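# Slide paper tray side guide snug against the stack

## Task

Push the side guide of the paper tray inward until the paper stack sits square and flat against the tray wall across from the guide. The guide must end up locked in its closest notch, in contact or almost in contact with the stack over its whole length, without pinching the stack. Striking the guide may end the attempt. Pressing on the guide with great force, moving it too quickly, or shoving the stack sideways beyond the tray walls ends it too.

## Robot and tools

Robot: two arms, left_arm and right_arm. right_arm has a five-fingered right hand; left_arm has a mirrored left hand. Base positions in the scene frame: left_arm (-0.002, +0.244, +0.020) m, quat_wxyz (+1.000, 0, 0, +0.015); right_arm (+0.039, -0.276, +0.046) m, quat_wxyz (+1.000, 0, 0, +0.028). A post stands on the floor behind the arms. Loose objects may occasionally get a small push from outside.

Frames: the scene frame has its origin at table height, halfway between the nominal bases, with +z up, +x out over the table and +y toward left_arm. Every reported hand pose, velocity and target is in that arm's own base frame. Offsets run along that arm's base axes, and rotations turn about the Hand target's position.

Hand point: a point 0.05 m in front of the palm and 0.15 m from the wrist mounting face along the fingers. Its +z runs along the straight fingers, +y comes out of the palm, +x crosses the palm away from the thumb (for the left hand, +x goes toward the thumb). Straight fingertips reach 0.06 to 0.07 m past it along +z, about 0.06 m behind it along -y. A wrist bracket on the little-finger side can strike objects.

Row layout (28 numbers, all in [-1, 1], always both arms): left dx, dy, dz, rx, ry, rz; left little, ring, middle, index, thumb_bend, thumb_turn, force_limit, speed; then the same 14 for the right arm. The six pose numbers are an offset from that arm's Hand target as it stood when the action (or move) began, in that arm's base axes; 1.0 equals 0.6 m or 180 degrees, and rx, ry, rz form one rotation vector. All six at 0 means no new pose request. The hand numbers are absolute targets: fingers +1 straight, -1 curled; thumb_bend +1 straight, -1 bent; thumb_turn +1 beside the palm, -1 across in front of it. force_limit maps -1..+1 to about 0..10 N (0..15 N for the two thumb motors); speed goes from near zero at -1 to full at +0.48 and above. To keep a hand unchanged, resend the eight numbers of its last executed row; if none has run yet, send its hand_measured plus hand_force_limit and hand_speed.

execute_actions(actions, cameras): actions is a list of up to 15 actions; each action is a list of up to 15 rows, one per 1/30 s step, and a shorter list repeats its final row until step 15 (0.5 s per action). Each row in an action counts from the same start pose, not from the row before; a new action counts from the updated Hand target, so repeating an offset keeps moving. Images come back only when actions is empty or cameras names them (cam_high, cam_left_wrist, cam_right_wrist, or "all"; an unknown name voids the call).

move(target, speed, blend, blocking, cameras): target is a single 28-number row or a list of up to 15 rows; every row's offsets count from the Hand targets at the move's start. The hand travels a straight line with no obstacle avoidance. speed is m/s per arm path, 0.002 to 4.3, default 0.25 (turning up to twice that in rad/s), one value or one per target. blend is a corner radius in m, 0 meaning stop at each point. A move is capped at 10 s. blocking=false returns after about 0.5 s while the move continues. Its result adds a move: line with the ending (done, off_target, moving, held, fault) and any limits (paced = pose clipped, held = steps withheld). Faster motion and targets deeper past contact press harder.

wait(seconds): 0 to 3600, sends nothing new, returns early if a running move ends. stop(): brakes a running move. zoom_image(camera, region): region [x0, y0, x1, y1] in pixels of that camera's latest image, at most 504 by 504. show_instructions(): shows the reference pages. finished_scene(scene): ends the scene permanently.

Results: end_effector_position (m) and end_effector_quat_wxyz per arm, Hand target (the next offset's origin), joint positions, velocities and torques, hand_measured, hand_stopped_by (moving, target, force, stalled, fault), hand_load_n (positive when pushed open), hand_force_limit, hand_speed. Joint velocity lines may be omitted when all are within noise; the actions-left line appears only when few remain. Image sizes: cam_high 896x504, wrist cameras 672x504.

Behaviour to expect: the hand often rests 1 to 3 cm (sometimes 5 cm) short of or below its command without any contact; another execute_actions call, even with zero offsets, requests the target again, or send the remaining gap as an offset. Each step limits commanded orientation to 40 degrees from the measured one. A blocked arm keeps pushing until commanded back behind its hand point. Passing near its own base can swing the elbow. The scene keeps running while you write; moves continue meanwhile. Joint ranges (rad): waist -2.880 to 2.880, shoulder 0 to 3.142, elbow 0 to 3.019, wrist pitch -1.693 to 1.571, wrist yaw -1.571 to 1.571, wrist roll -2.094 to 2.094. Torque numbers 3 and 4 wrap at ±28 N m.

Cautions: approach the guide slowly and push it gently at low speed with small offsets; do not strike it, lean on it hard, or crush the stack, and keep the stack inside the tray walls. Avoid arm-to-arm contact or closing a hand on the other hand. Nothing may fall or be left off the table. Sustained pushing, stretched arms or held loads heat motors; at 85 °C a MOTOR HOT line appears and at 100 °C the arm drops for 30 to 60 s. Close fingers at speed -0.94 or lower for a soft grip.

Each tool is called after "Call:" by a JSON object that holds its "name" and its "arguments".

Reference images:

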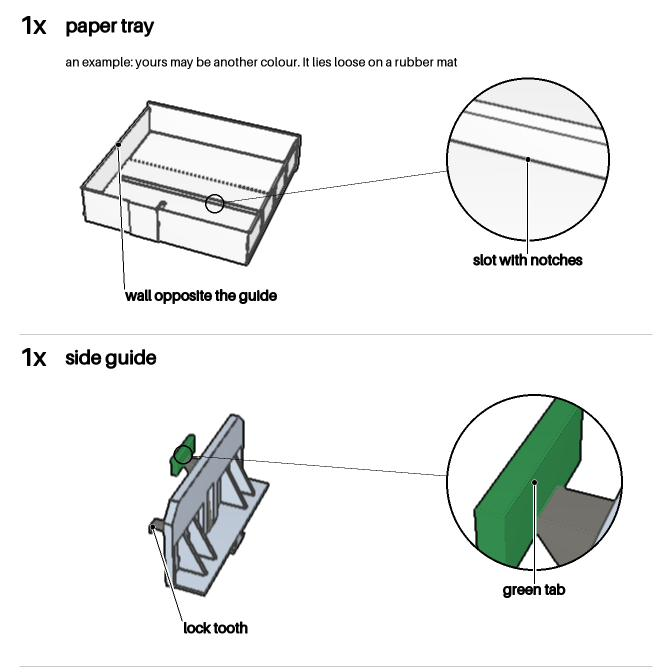

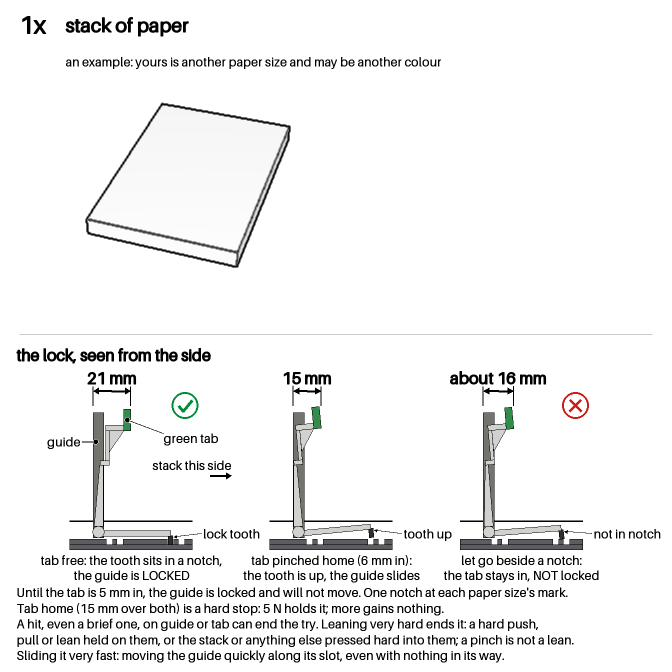

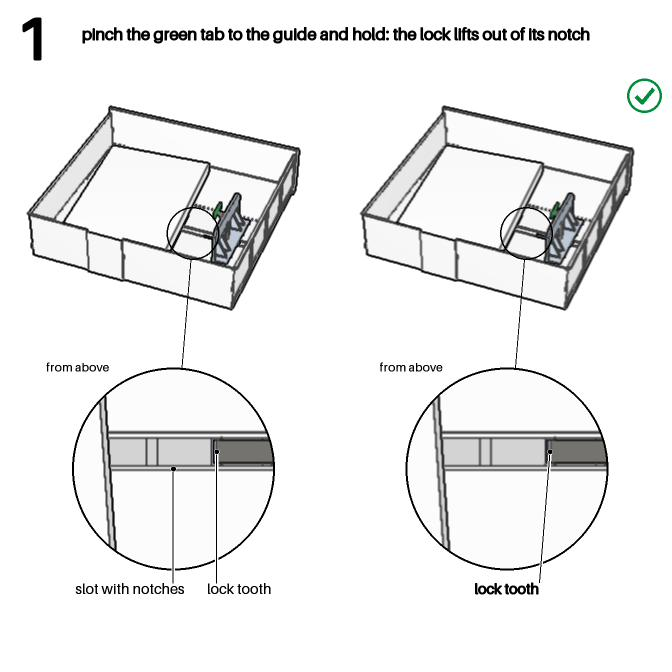

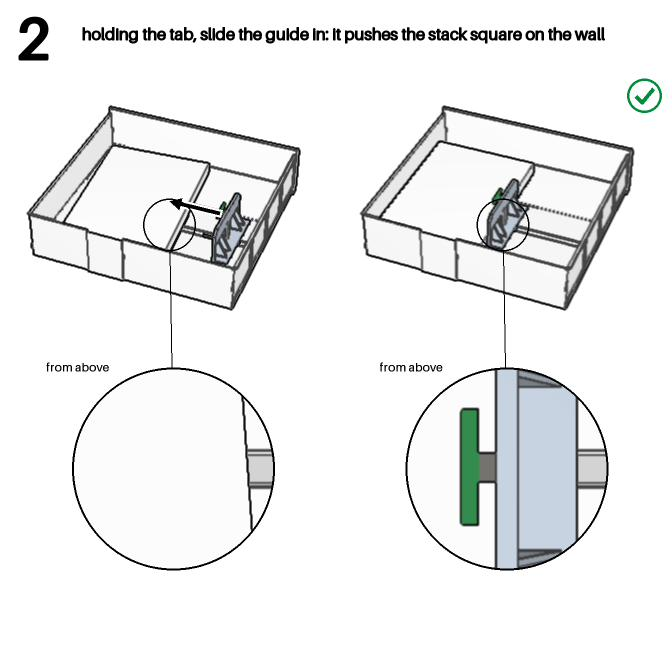

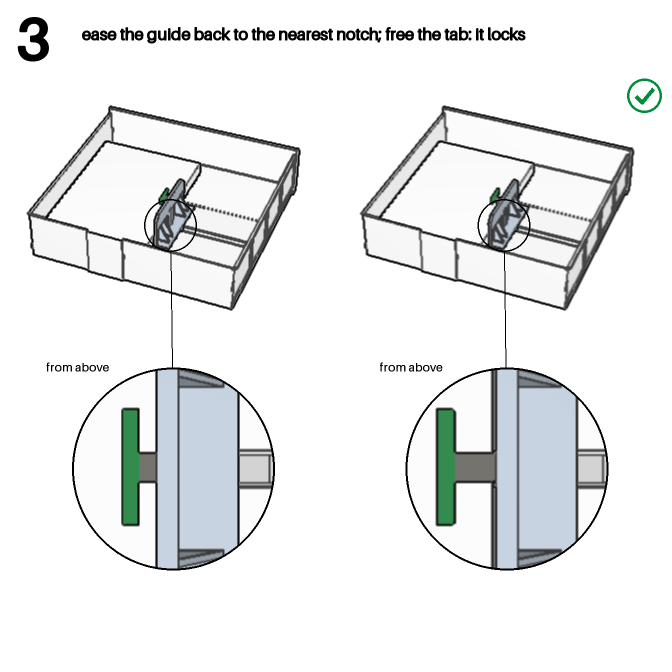

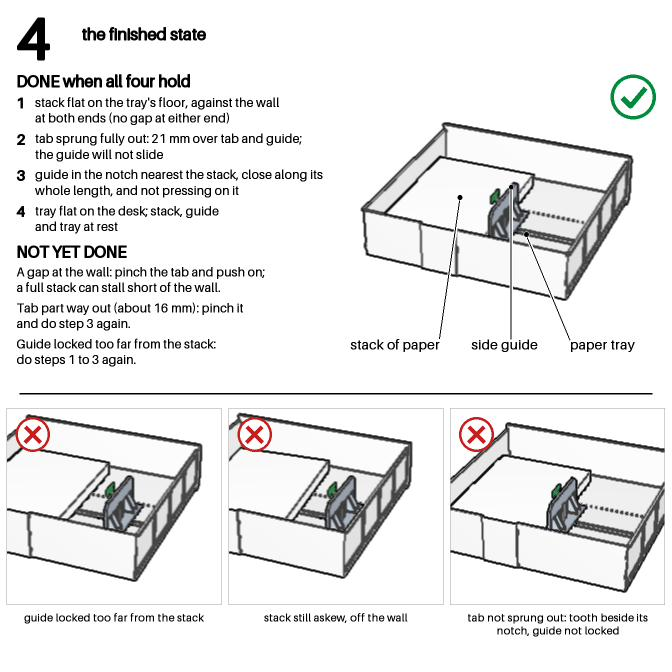

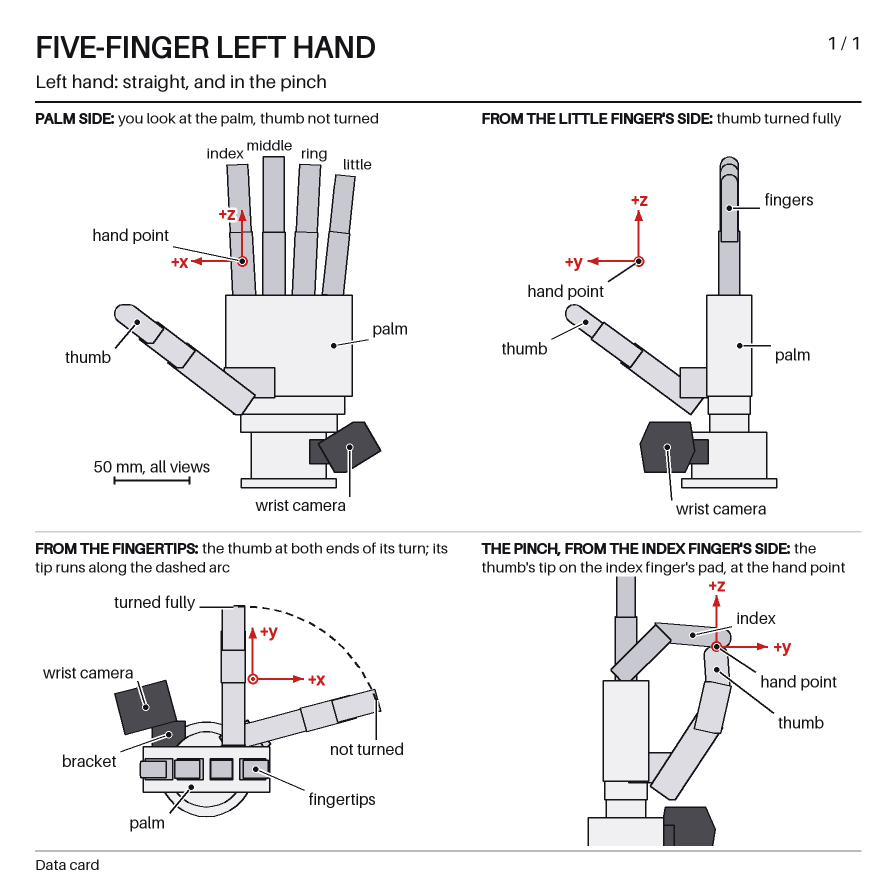

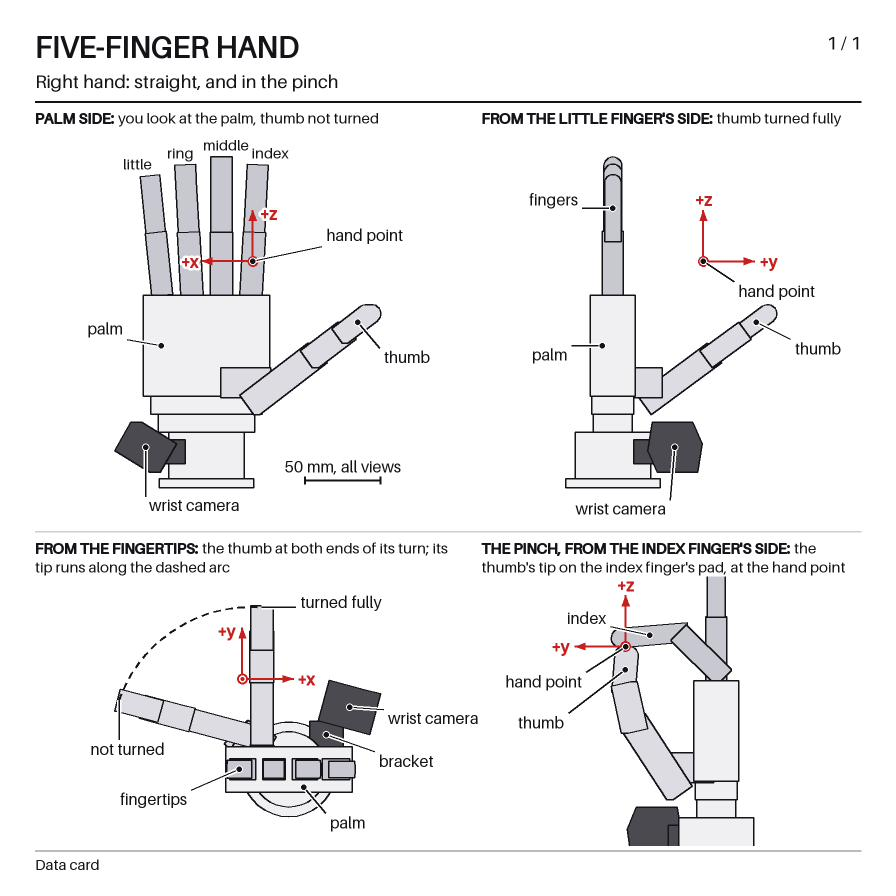

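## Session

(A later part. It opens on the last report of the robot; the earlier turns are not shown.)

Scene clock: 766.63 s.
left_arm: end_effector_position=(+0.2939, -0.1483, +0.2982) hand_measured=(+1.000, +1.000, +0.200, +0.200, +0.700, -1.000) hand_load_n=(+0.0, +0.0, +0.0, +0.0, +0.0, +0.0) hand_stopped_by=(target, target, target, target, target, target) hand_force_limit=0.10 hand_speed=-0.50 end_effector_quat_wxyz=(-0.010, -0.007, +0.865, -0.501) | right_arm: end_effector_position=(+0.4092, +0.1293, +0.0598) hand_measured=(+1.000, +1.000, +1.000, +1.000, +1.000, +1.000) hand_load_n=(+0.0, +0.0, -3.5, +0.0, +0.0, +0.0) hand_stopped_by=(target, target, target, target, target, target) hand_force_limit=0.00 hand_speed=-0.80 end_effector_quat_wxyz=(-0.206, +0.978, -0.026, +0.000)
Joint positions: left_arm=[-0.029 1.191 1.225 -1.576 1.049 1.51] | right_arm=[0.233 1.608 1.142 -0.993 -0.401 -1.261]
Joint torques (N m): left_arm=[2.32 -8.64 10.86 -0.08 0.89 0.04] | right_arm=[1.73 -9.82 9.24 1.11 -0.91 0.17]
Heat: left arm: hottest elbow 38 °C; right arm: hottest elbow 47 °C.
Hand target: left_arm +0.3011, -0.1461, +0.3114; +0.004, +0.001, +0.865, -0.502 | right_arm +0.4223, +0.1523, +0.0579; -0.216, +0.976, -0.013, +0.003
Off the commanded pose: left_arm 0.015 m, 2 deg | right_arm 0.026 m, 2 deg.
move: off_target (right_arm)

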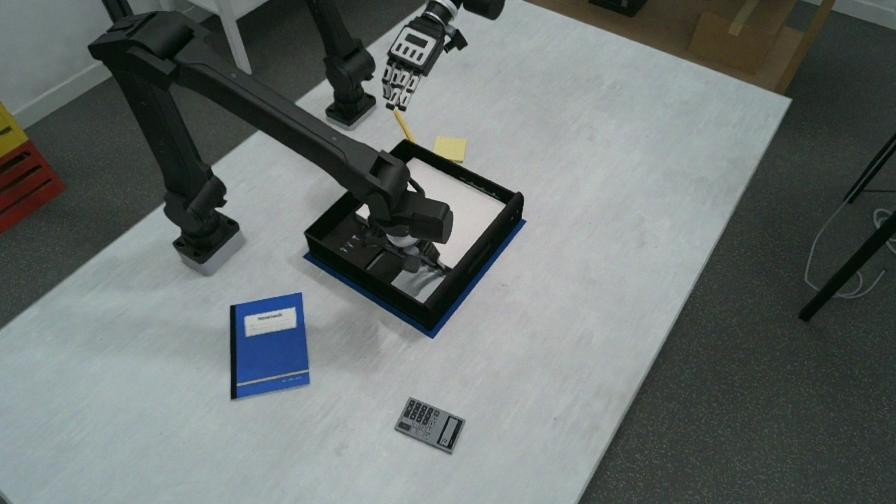

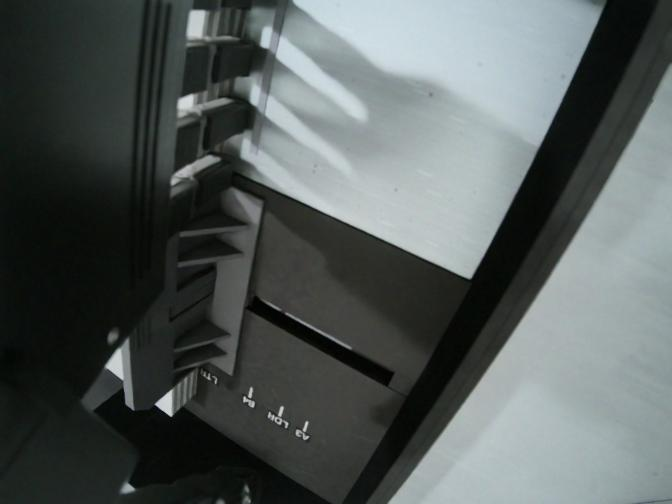

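Call:
{"name": "move", "arguments": {"target": [0,0,0,0,0,0,1,1,0.2,0.2,0.7,-1,0.1,-0.5,0.003,0.017,0.003,0,0,0,1,1,1,1,1,1,0,-0.8], "speed": 0.02, "cameras": ["cam_high","cam_right_wrist"]}}

Call:
{"name": "zoom_image", "arguments": {"camera": "cam_high", "region": [370, 140, 530, 300]}}

Scene clock: 771.53 s.
left_arm: end_effector_position=(+0.2939, -0.1483, +0.2982) hand_measured=(+1.000, +1.000, +0.200, +0.200, +0.700, -1.000) hand_load_n=(+0.0, +0.0, +0.0, +0.0, +0.0, +0.0) hand_stopped_by=(target, target, target, target, target, target) hand_force_limit=0.10 hand_speed=-0.50 end_effector_quat_wxyz=(-0.010, -0.007, +0.865, -0.501) | right_arm: end_effector_position=(+0.4096, +0.1328, +0.0608) hand_measured=(+1.000, +1.000, +1.000, +1.000, +1.000, +1.000) hand_load_n=(+0.0, +0.0, -6.0, +0.0, +0.0, +0.0) hand_stopped_by=(target, target, target, target, target, target) hand_force_limit=0.00 hand_speed=-0.80 end_effector_quat_wxyz=(-0.203, +0.979, -0.030, +0.000)
Joint positions: left_arm=[-0.029 1.191 1.225 -1.576 1.049 1.51] | right_arm=[0.243 1.61 1.148 -0.993 -0.393 -1.244]
Joint torques (N m): left_arm=[2.37 -8.82 10.89 -0.12 0.89 0.04] | right_arm=[2.37 -9.64 9.72 1.17 -1.16 0.14]
Heat: left arm: hottest elbow 38 °C; right arm: hottest elbow 48 °C.
Hand target: left_arm +0.3011, -0.1461, +0.3114; +0.004, +0.001, +0.865, -0.502 | right_arm +0.4241, +0.1626, +0.0598; -0.216, +0.976, -0.013, +0.003
Off the commanded pose: left_arm 0.015 m, 2 deg | right_arm 0.033 m, 2 deg.
move: off_target (right_arm)

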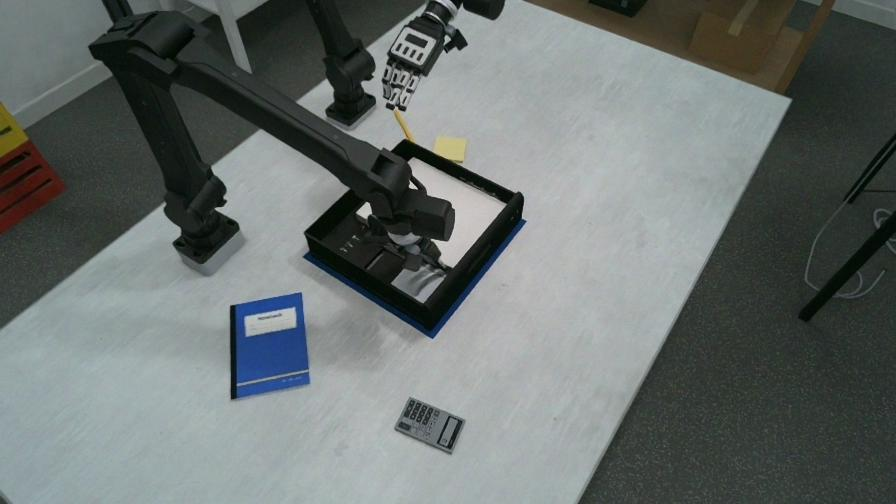

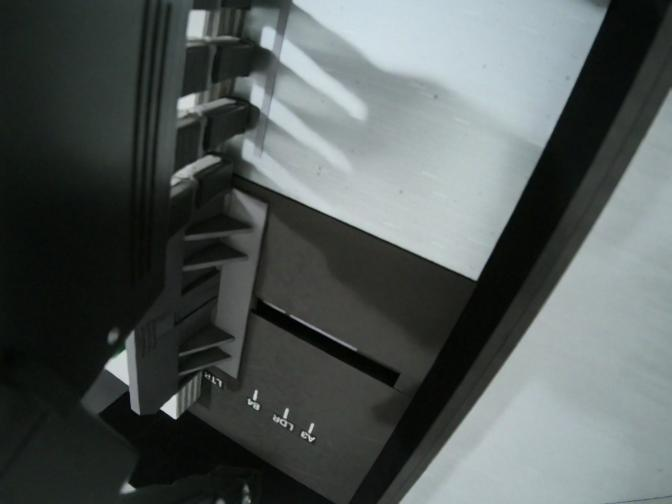

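Scaled by 3.150 from the camera's image (finer frame: 1280x720).

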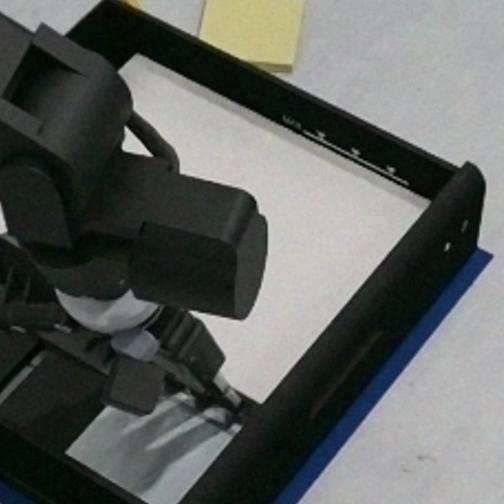

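Call:
{"name": "move", "arguments": {"target": [0,0,0,0,0,0,1,1,0.2,0.2,0.7,-1,0.1,-0.5,0,0.02,0.003,0,0,0,1,1,1,1,1,1,0,-0.8], "speed": 0.02, "cameras": ["cam_high","cam_right_wrist"]}}

Call:
{"name": "zoom_image", "arguments": {"camera": "cam_high", "region": [370, 140, 530, 300]}}

Scene clock: 777.17 s.
left_arm: end_effector_position=(+0.2939, -0.1483, +0.2982) hand_measured=(+1.000, +1.000, +0.200, +0.200, +0.700, -1.000) hand_load_n=(+0.0, -0.5, +0.0, +0.0, +0.0, +0.0) hand_stopped_by=(target, target, target, target, target, target) hand_force_limit=0.10 hand_speed=-0.50 end_effector_quat_wxyz=(-0.010, -0.007, +0.865, -0.501) | right_arm: end_effector_position=(+0.4088, +0.1352, +0.0624) hand_measured=(+1.000, +1.000, +1.000, +1.000, +1.000, +1.000) hand_load_n=(+0.0, +0.0, -7.5, -0.5, -0.5, +0.0) hand_stopped_by=(target, target, target, target, target, target) hand_force_limit=0.00 hand_speed=-0.80 end_effector_quat_wxyz=(-0.196, +0.980, -0.036, -0.001)
Joint positions: left_arm=[-0.029 1.191 1.225 -1.576 1.049 1.51] | right_arm=[0.253 1.61 1.153 -0.997 -0.378 -1.222]
Joint torques (N m): left_arm=[2.14 -8.7 10.82 -0.1 0.89 0.03] | right_arm=[3.37 -9.41 10.02 1.46 -1.6 0.17]
Heat: left arm: hottest elbow 38 °C; right arm: hottest elbow 48 °C.
Hand target: left_arm +0.3011, -0.1461, +0.3114; +0.004, +0.001, +0.865, -0.502 | right_arm +0.4241, +0.1745, +0.0616; -0.216, +0.976, -0.013, +0.003
Off the commanded pose: left_arm 0.015 m, 2 deg | right_arm 0.042 m, 4 deg.
move: off_target (right_arm)

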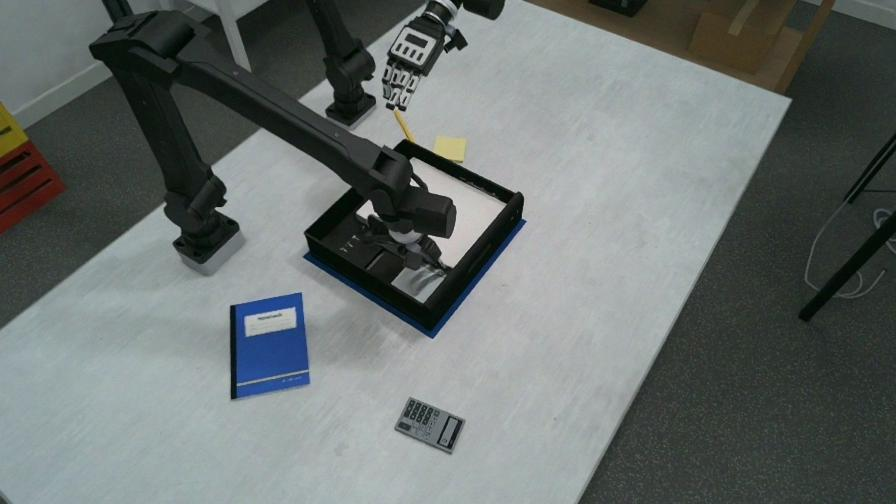

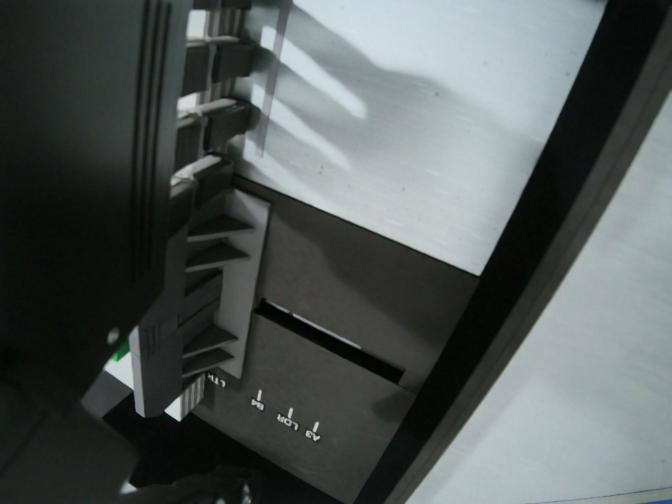

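Scaled by 3.150 from the camera's image (finer frame: 1280x720).

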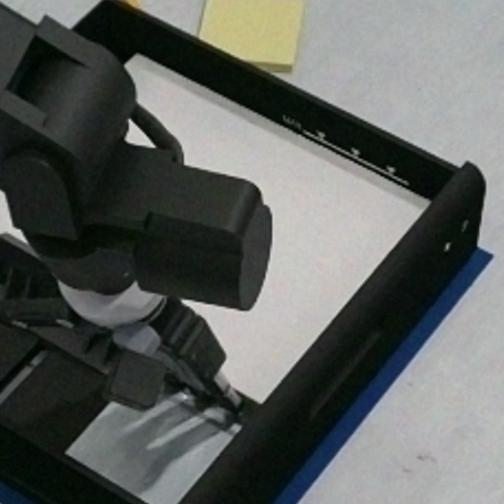

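Call:
{"name": "move", "arguments": {"target": [0,0,0,0,0,0,1,1,0.2,0.2,0.7,-1,0.1,-0.5,0,0.012,0.003,0,0,0.028,1,1,1,1,1,1,0,-0.8], "speed": 0.02, "cameras": ["cam_high","cam_right_wrist"]}}

Call:
{"name": "zoom_image", "arguments": {"camera": "cam_high", "region": [370, 140, 530, 300]}}

Scene clock: 788.07 s.
left_arm: end_effector_position=(+0.2939, -0.1483, +0.2982) hand_measured=(+1.000, +1.000, +0.200, +0.200, +0.700, -1.000) hand_load_n=(+0.0, +0.0, +0.0, +0.0, +0.0, +0.0) hand_stopped_by=(target, target, target, target, target, target) hand_force_limit=0.10 hand_speed=-0.50 end_effector_quat_wxyz=(-0.010, -0.007, +0.865, -0.501) | right_arm: end_effector_position=(+0.4142, +0.1430, +0.0634) hand_measured=(+1.000, +1.000, +1.000, +1.000, +1.000, +1.000) hand_load_n=(+0.0, -2.5, -6.5, +0.0, +0.0, +0.0) hand_stopped_by=(target, target, target, target, target, target) hand_force_limit=0.00 hand_speed=-0.80 end_effector_quat_wxyz=(-0.193, +0.981, -0.007, -0.006)
Joint positions: left_arm=[-0.029 1.191 1.225 -1.576 1.049 1.51] | right_arm=[0.272 1.633 1.186 -1.023 -0.376 -1.265]
Joint torques (N m): left_arm=[2.2 -8.64 10.85 -0.09 0.88 0.04] | right_arm=[3.25 -10.23 9.62 0.85 -2.01 -0.15]
Heat: left arm: hottest elbow 38 °C; right arm: hottest elbow 49 °C.
Hand target: left_arm +0.3011, -0.1461, +0.3114; +0.004, +0.001, +0.865, -0.502 | right_arm +0.4241, +0.1817, +0.0634; -0.216, +0.976, +0.030, -0.006
Off the commanded pose: left_arm 0.015 m, 2 deg | right_arm 0.040 m, 5 deg.
move: off_target (right_arm)

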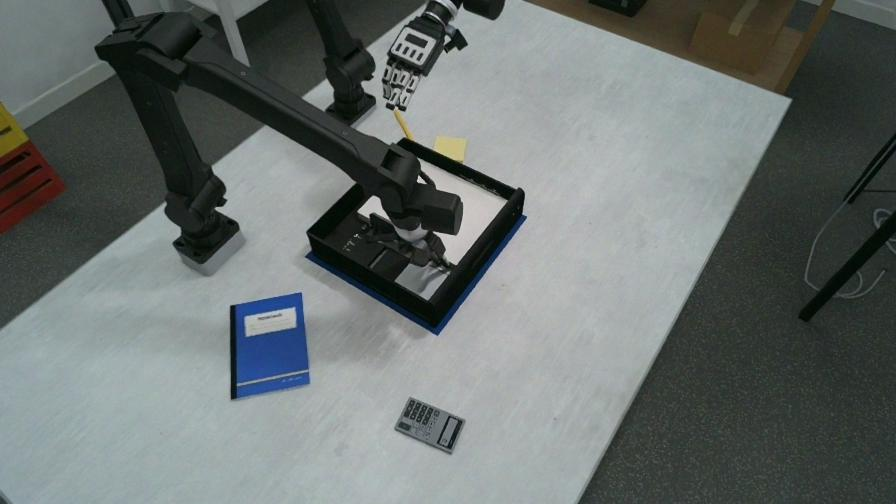

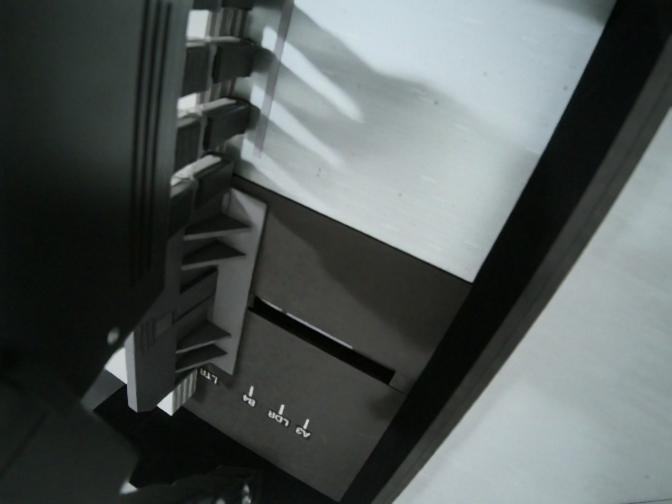

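Scaled by 3.150 from the camera's image (finer frame: 1280x720).

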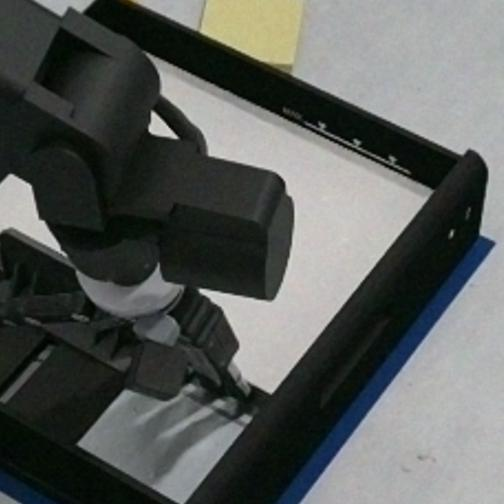

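Call:
{"name": "move", "arguments": {"target": [[0,0,0,0,0,0,1,1,0.2,0.2,0.7,-1,0.1,-0.5,-0.005,-0.1,0,0,0,-0.028,1,1,1,1,1,1,0,-0.8],[0,0,0,0,0,0,1,1,0.2,0.2,0.7,-1,0.1,-0.5,-0.005,-0.12,0.35,0,0,-0.028,1,1,1,1,1,1,0,-0.8]], "speed": [0.04,0.15], "cameras": ["cam_high","cam_right_wrist"]}}

Call:
{"name": "zoom_image", "arguments": {"camera": "cam_right_wrist", "region": [160, 0, 420, 200]}}

Call:
{"name": "zoom_image", "arguments": {"camera": "cam_right_wrist", "region": [130, 150, 390, 350]}}

Scene clock: 798.43 s.
left_arm: end_effector_position=(+0.2939, -0.1483, +0.2982) hand_measured=(+1.000, +1.000, +0.200, +0.200, +0.700, -1.000) hand_load_n=(+0.0, +0.0, +0.0, +0.0, +0.0, +0.0) hand_stopped_by=(target, target, target, target, target, target) hand_force_limit=0.10 hand_speed=-0.50 end_effector_quat_wxyz=(-0.010, -0.007, +0.865, -0.501) | right_arm: end_effector_position=(+0.4121, +0.1133, +0.2553) hand_measured=(+1.000, +1.000, +1.000, +1.000, +1.000, +1.000) hand_load_n=(+0.0, +0.0, +0.0, +0.0, +0.0, +0.0) hand_stopped_by=(target, target, target, target, target, target) hand_force_limit=0.00 hand_speed=-0.80 end_effector_quat_wxyz=(-0.210, +0.977, -0.017, -0.018)
Joint positions: left_arm=[-0.029 1.191 1.225 -1.576 1.049 1.51] | right_arm=[0.192 1.528 1.574 -1.56 -0.422 -1.331]
Joint torques (N m): left_arm=[2.26 -8.7 10.84 -0.1 0.89 0.03] | right_arm=[-1.67 -12.63 10.36 -0.12 -0.47 -0.15]
Heat: left arm: hottest elbow 39 °C; right arm: hottest elbow 48 °C.
Hand target: left_arm +0.3011, -0.1461, +0.3114; +0.004, +0.001, +0.865, -0.502 | right_arm +0.4212, +0.1098, +0.2734; -0.216, +0.976, -0.013, +0.003
Off the commanded pose: left_arm 0.015 m, 2 deg | right_arm 0.021 m, 3 deg.
move: off_target (right_arm)

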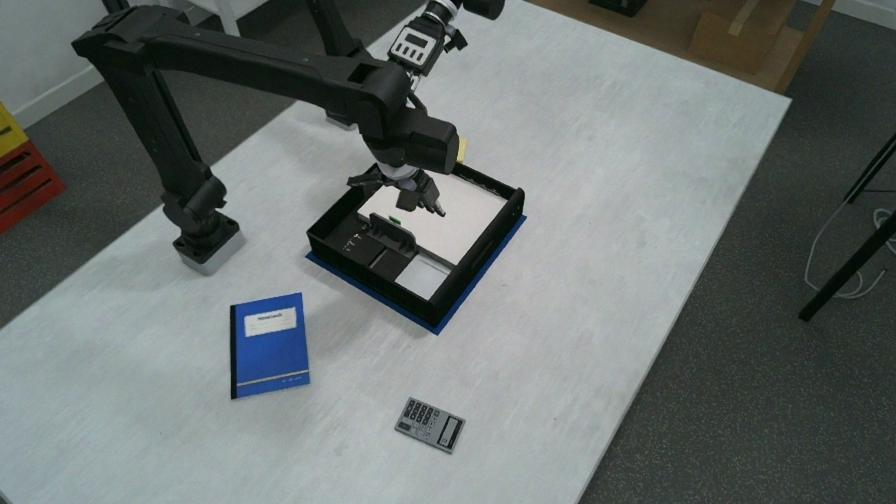

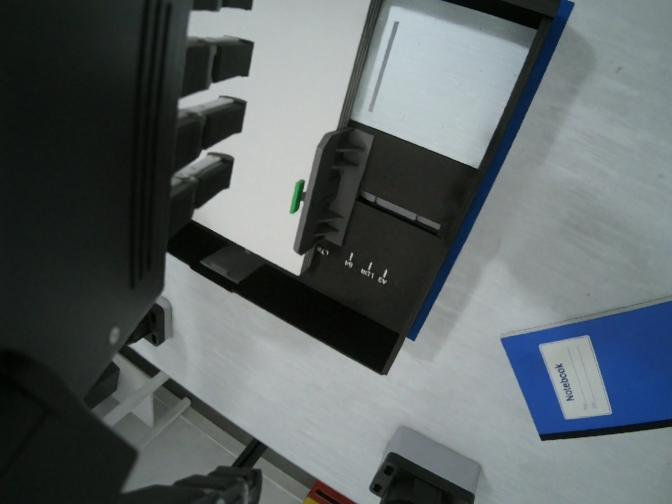

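Scaled by 1.938 from the camera's image (finer frame: 960x720).

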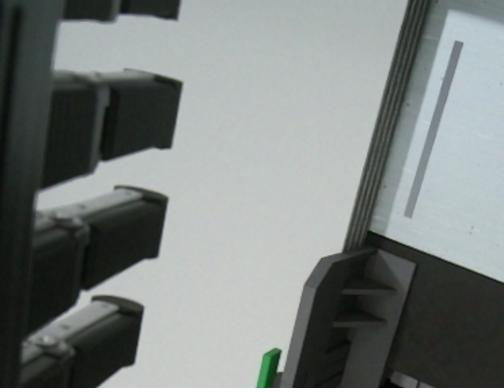

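Scaled by 1.938 from the camera's image (finer frame: 960x720).

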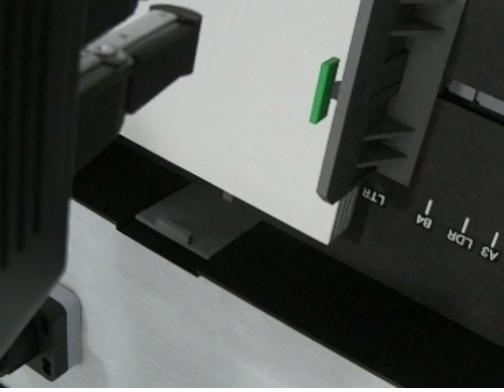

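Call:
{"name": "zoom_image", "arguments": {"camera": "cam_right_wrist", "region": [280, 200, 410, 300]}}

Call:
{"name": "zoom_image", "arguments": {"camera": "cam_right_wrist", "region": [280, 110, 460, 260]}}

Scaled by 3.877 from the camera's image (finer frame: 960x720).

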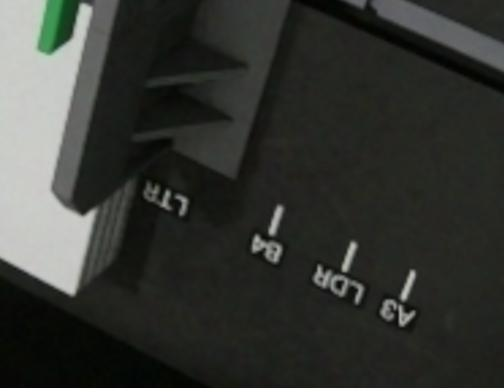

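Scaled by 2.800 from the camera's image (finer frame: 960x720).

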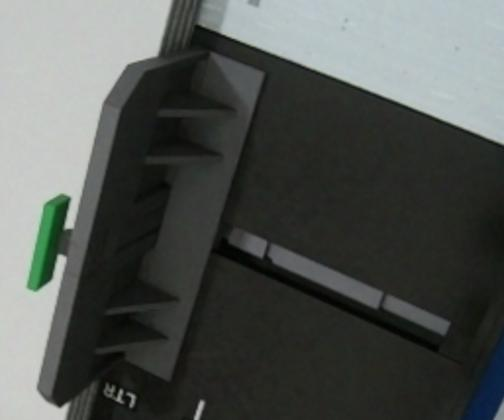

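Call:
{"name": "zoom_image", "arguments": {"camera": "cam_right_wrist", "region": [290, 220, 360, 280]}}

Call:
{"name": "zoom_image", "arguments": {"camera": "cam_high", "region": [335, 195, 425, 285]}}

Scaled by 7.200 from the camera's image (finer frame: 960x720).

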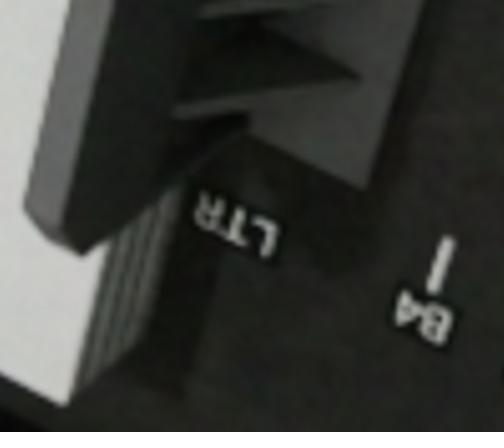

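Scaled by 5.600 from the camera's image (finer frame: 1280x720).

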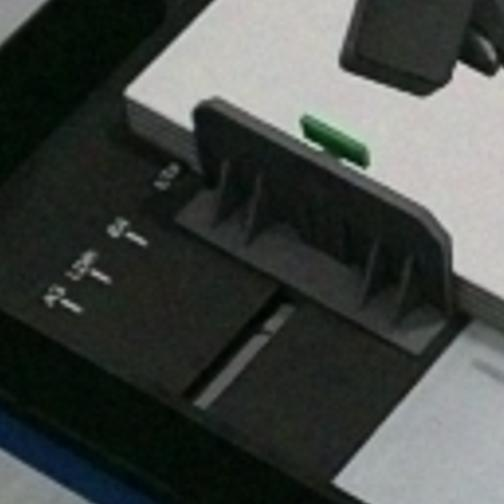

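Call:
{"name": "move", "arguments": {"target": [[0,0,0,0,0,0,1,1,0.2,0.2,0.7,-1,0.1,-0.5,0.03,-0.01,0,0,0.044,0.072,1,1,1,1,1,1,0,-0.8],[0,0,0,0,0,0,1,1,0.2,0.2,0.7,-1,0.1,-0.5,0.03,-0.01,-0.29,0,0.044,0.072,1,1,1,1,1,1,0,-0.8]], "speed": 0.1, "cameras": ["cam_high","cam_right_wrist"]}}

Call:
{"name": "zoom_image", "arguments": {"camera": "cam_right_wrist", "region": [170, 0, 470, 225]}}

Scene clock: 888.17 s.
left_arm: end_effector_position=(+0.2939, -0.1483, +0.2982) hand_measured=(+1.000, +1.000, +0.200, +0.200, +0.700, -1.000) hand_load_n=(+0.0, +0.0, +0.0, +0.0, +0.0, +0.0) hand_stopped_by=(target, target, target, target, target, target) hand_force_limit=0.10 hand_speed=-0.50 end_effector_quat_wxyz=(-0.010, -0.007, +0.865, -0.501) | right_arm: end_effector_position=(+0.4357, +0.1085, +0.1058) hand_measured=(+1.000, +1.000, +1.000, +1.000, +1.000, +1.000) hand_load_n=(+0.0, +0.0, +0.0, +0.0, +0.0, +0.0) hand_stopped_by=(target, target, target, target, target, target) hand_force_limit=0.00 hand_speed=-0.80 end_effector_quat_wxyz=(-0.211, +0.970, +0.083, -0.089)
Joint positions: left_arm=[-0.029 1.191 1.225 -1.576 1.049 1.51] | right_arm=[0.183 1.745 1.432 -1.404 -0.44 -1.591]
Joint torques (N m): left_arm=[2.2 -8.82 10.8 -0.09 0.88 0.04] | right_arm=[-1.55 -13.45 6.53 0.2 -0.49 -0.18]
Heat: left arm: hottest elbow 40 °C; right arm: hottest elbow 53 °C.
Hand target: left_arm +0.3011, -0.1461, +0.3114; +0.004, +0.001, +0.865, -0.502 | right_arm +0.4391, +0.1037, +0.0993; -0.213, +0.969, +0.083, -0.089
Off the commanded pose: left_arm 0.015 m, 2 deg | right_arm 0.009 m, 0 deg.
move: done

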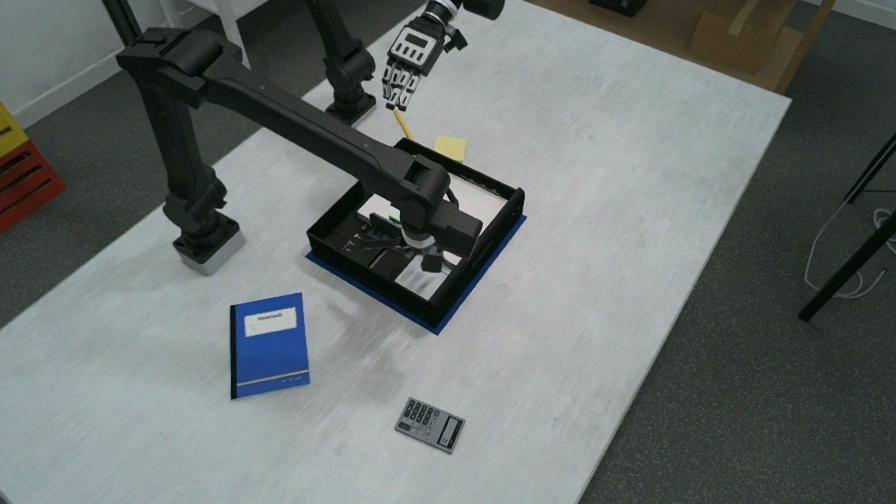

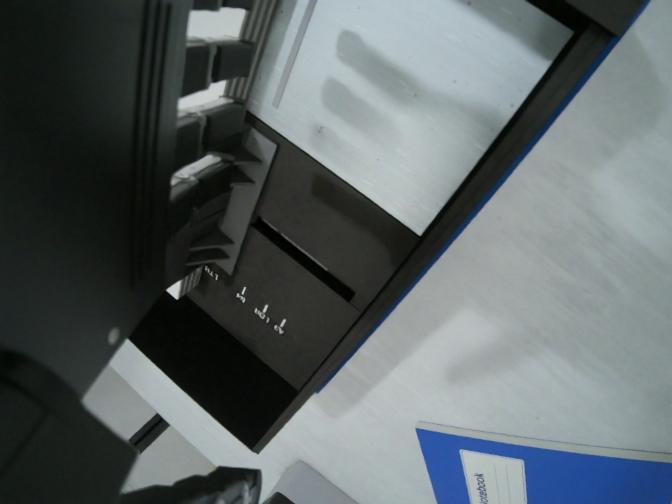

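Scaled by 1.680 from the camera's image (finer frame: 960x720).

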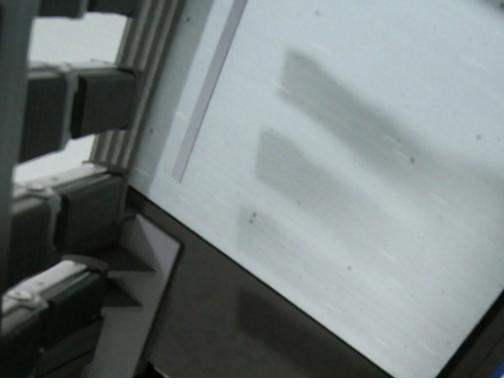

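Call:
{"name": "move", "arguments": {"target": [0,0,0,0,0,0,1,1,0.2,0.2,0.7,-1,0.1,-0.5,0,-0.006,-0.073,0,0,0,1,1,1,1,1,1,0,-0.8], "speed": 0.05, "cameras": ["cam_high","cam_right_wrist"]}}

Call:
{"name": "zoom_image", "arguments": {"camera": "cam_right_wrist", "region": [170, 0, 470, 225]}}

Call:
{"name": "zoom_image", "arguments": {"camera": "cam_high", "region": [370, 180, 530, 340]}}

Scene clock: 893.67 s.
left_arm: end_effector_position=(+0.2939, -0.1483, +0.2982) hand_measured=(+1.000, +1.000, +0.200, +0.200, +0.700, -1.000) hand_load_n=(-0.5, +0.0, +0.0, +0.0, +0.0, +0.0) hand_stopped_by=(target, target, target, target, target, target) hand_force_limit=0.10 hand_speed=-0.50 end_effector_quat_wxyz=(-0.010, -0.007, +0.865, -0.501) | right_arm: end_effector_position=(+0.4373, +0.1053, +0.0650) hand_measured=(+1.000, +1.000, +1.000, +1.000, +1.000, +1.000) hand_load_n=(+0.0, +0.0, +0.0, +0.0, +0.0, +0.0) hand_stopped_by=(target, target, target, target, target, target) hand_force_limit=0.00 hand_speed=-0.80 end_effector_quat_wxyz=(-0.212, +0.970, +0.084, -0.085)
Joint positions: left_arm=[-0.029 1.191 1.225 -1.576 1.049 1.51] | right_arm=[0.176 1.78 1.368 -1.301 -0.44 -1.599]
Joint torques (N m): left_arm=[2.26 -8.64 10.84 -0.1 0.89 0.04] | right_arm=[-1.55 -13.04 6.11 0.25 -0.44 -0.14]
Heat: left arm: hottest elbow 40 °C; right arm: hottest elbow 52 °C.
Hand target: left_arm +0.3011, -0.1461, +0.3114; +0.004, +0.001, +0.865, -0.502 | right_arm +0.4389, +0.1001, +0.0555; -0.213, +0.969, +0.082, -0.089
Off the commanded pose: left_arm 0.015 m, 2 deg | right_arm 0.011 m, 0 deg.
move: off_target (right_arm)

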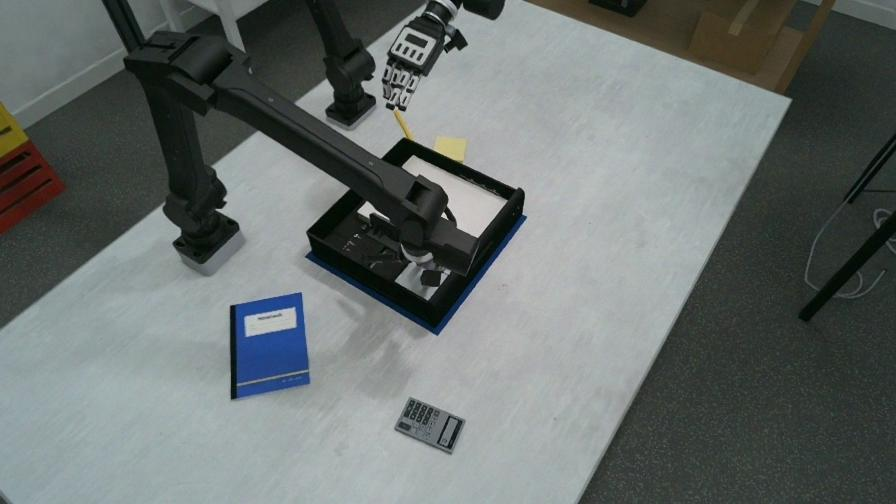

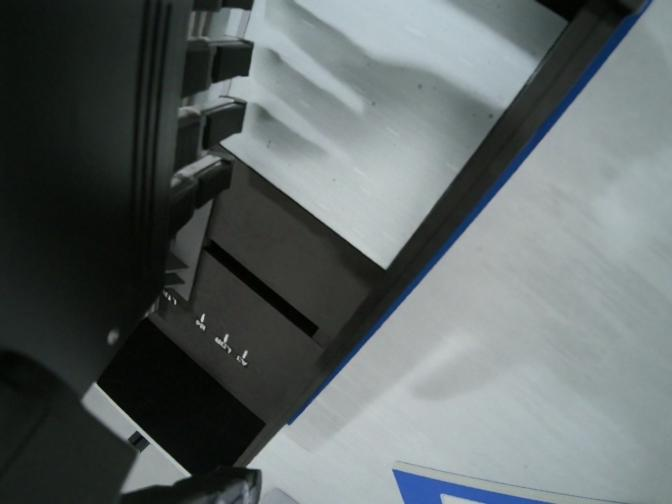

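Scaled by 1.680 from the camera's image (finer frame: 960x720).

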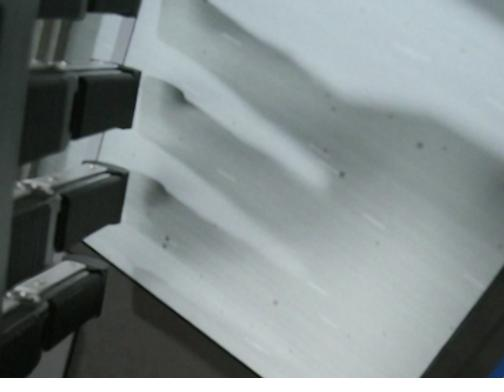

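Scaled by 3.150 from the camera's image (finer frame: 1280x720).

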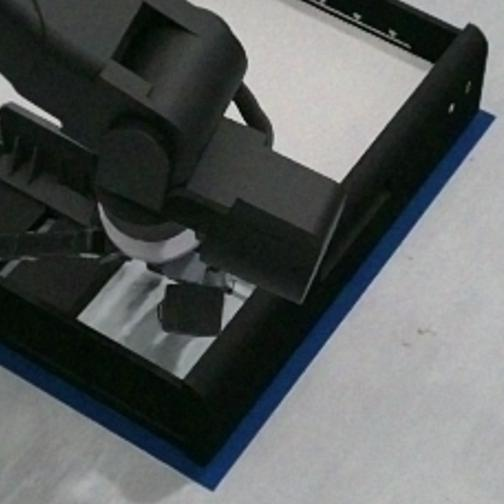

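Call:
{"name": "move", "arguments": {"target": [[0,0,0,0,0,0,1,1,0.2,0.2,0.7,-1,0.1,-0.5,0,0,-0.008,0,0,0,1,1,1,1,1,1,0,-0.8],[0,0,0,0,0,0,1,1,0.2,0.2,0.7,-1,0.1,-0.5,0,0.06,-0.008,0,0,0,1,1,1,1,1,1,0,-0.8]], "speed": 0.025, "cameras": ["cam_high","cam_right_wrist"]}}

Call:
{"name": "zoom_image", "arguments": {"camera": "cam_right_wrist", "region": [170, 0, 470, 225]}}

Scene clock: 900.10 s.
left_arm: end_effector_position=(+0.2939, -0.1483, +0.2982) hand_measured=(+1.000, +1.000, +0.200, +0.200, +0.700, -1.000) hand_load_n=(+0.0, +0.0, +0.0, +0.0, +0.0, +0.0) hand_stopped_by=(target, target, target, target, target, target) hand_force_limit=0.10 hand_speed=-0.50 end_effector_quat_wxyz=(-0.010, -0.007, +0.865, -0.501) | right_arm: end_effector_position=(+0.4359, +0.1277, +0.0593) hand_measured=(+1.000, +1.000, +1.000, +1.000, +1.000, +1.000) hand_load_n=(-0.5, +0.0, +0.0, +0.0, +0.0, +0.0) hand_stopped_by=(target, target, target, target, target, target) hand_force_limit=0.00 hand_speed=-0.80 end_effector_quat_wxyz=(-0.213, +0.970, +0.081, -0.084)
Joint positions: left_arm=[-0.029 1.191 1.225 -1.576 1.049 1.51] | right_arm=[0.218 1.788 1.363 -1.264 -0.449 -1.546]
Joint torques (N m): left_arm=[2.14 -8.7 10.84 -0.06 0.89 0.03] | right_arm=[0.26 -12.57 7.13 0.36 -0.5 0.11]
Heat: left arm: hottest elbow 40 °C; right arm: hottest elbow 51 °C.
Hand target: left_arm +0.3011, -0.1461, +0.3114; +0.004, +0.001, +0.865, -0.502 | right_arm +0.4391, +0.1362, +0.0508; -0.213, +0.969, +0.083, -0.088
Off the commanded pose: left_arm 0.015 m, 2 deg | right_arm 0.012 m, 1 deg.
move: off_target (right_arm)

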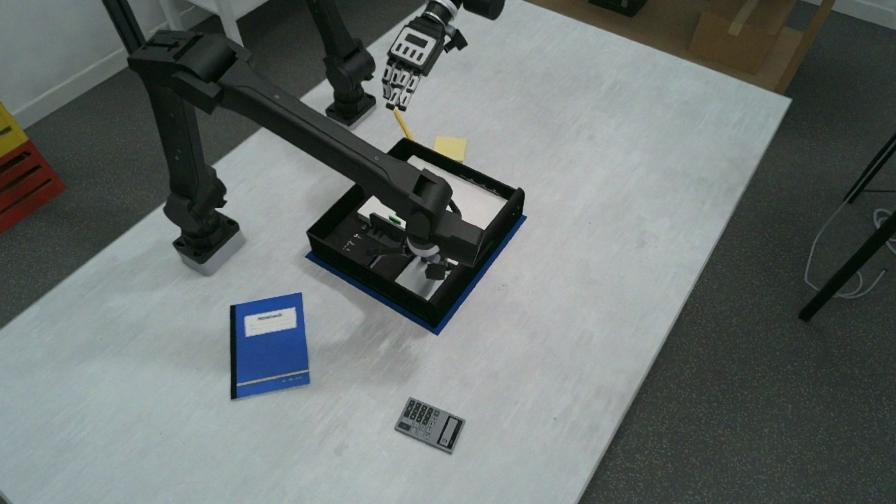

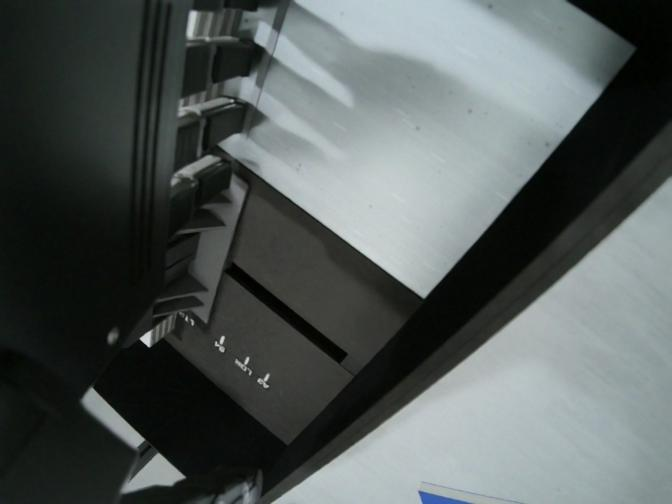

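Scaled by 1.680 from the camera's image (finer frame: 960x720).

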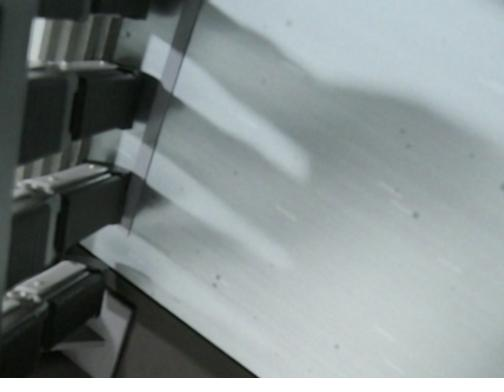

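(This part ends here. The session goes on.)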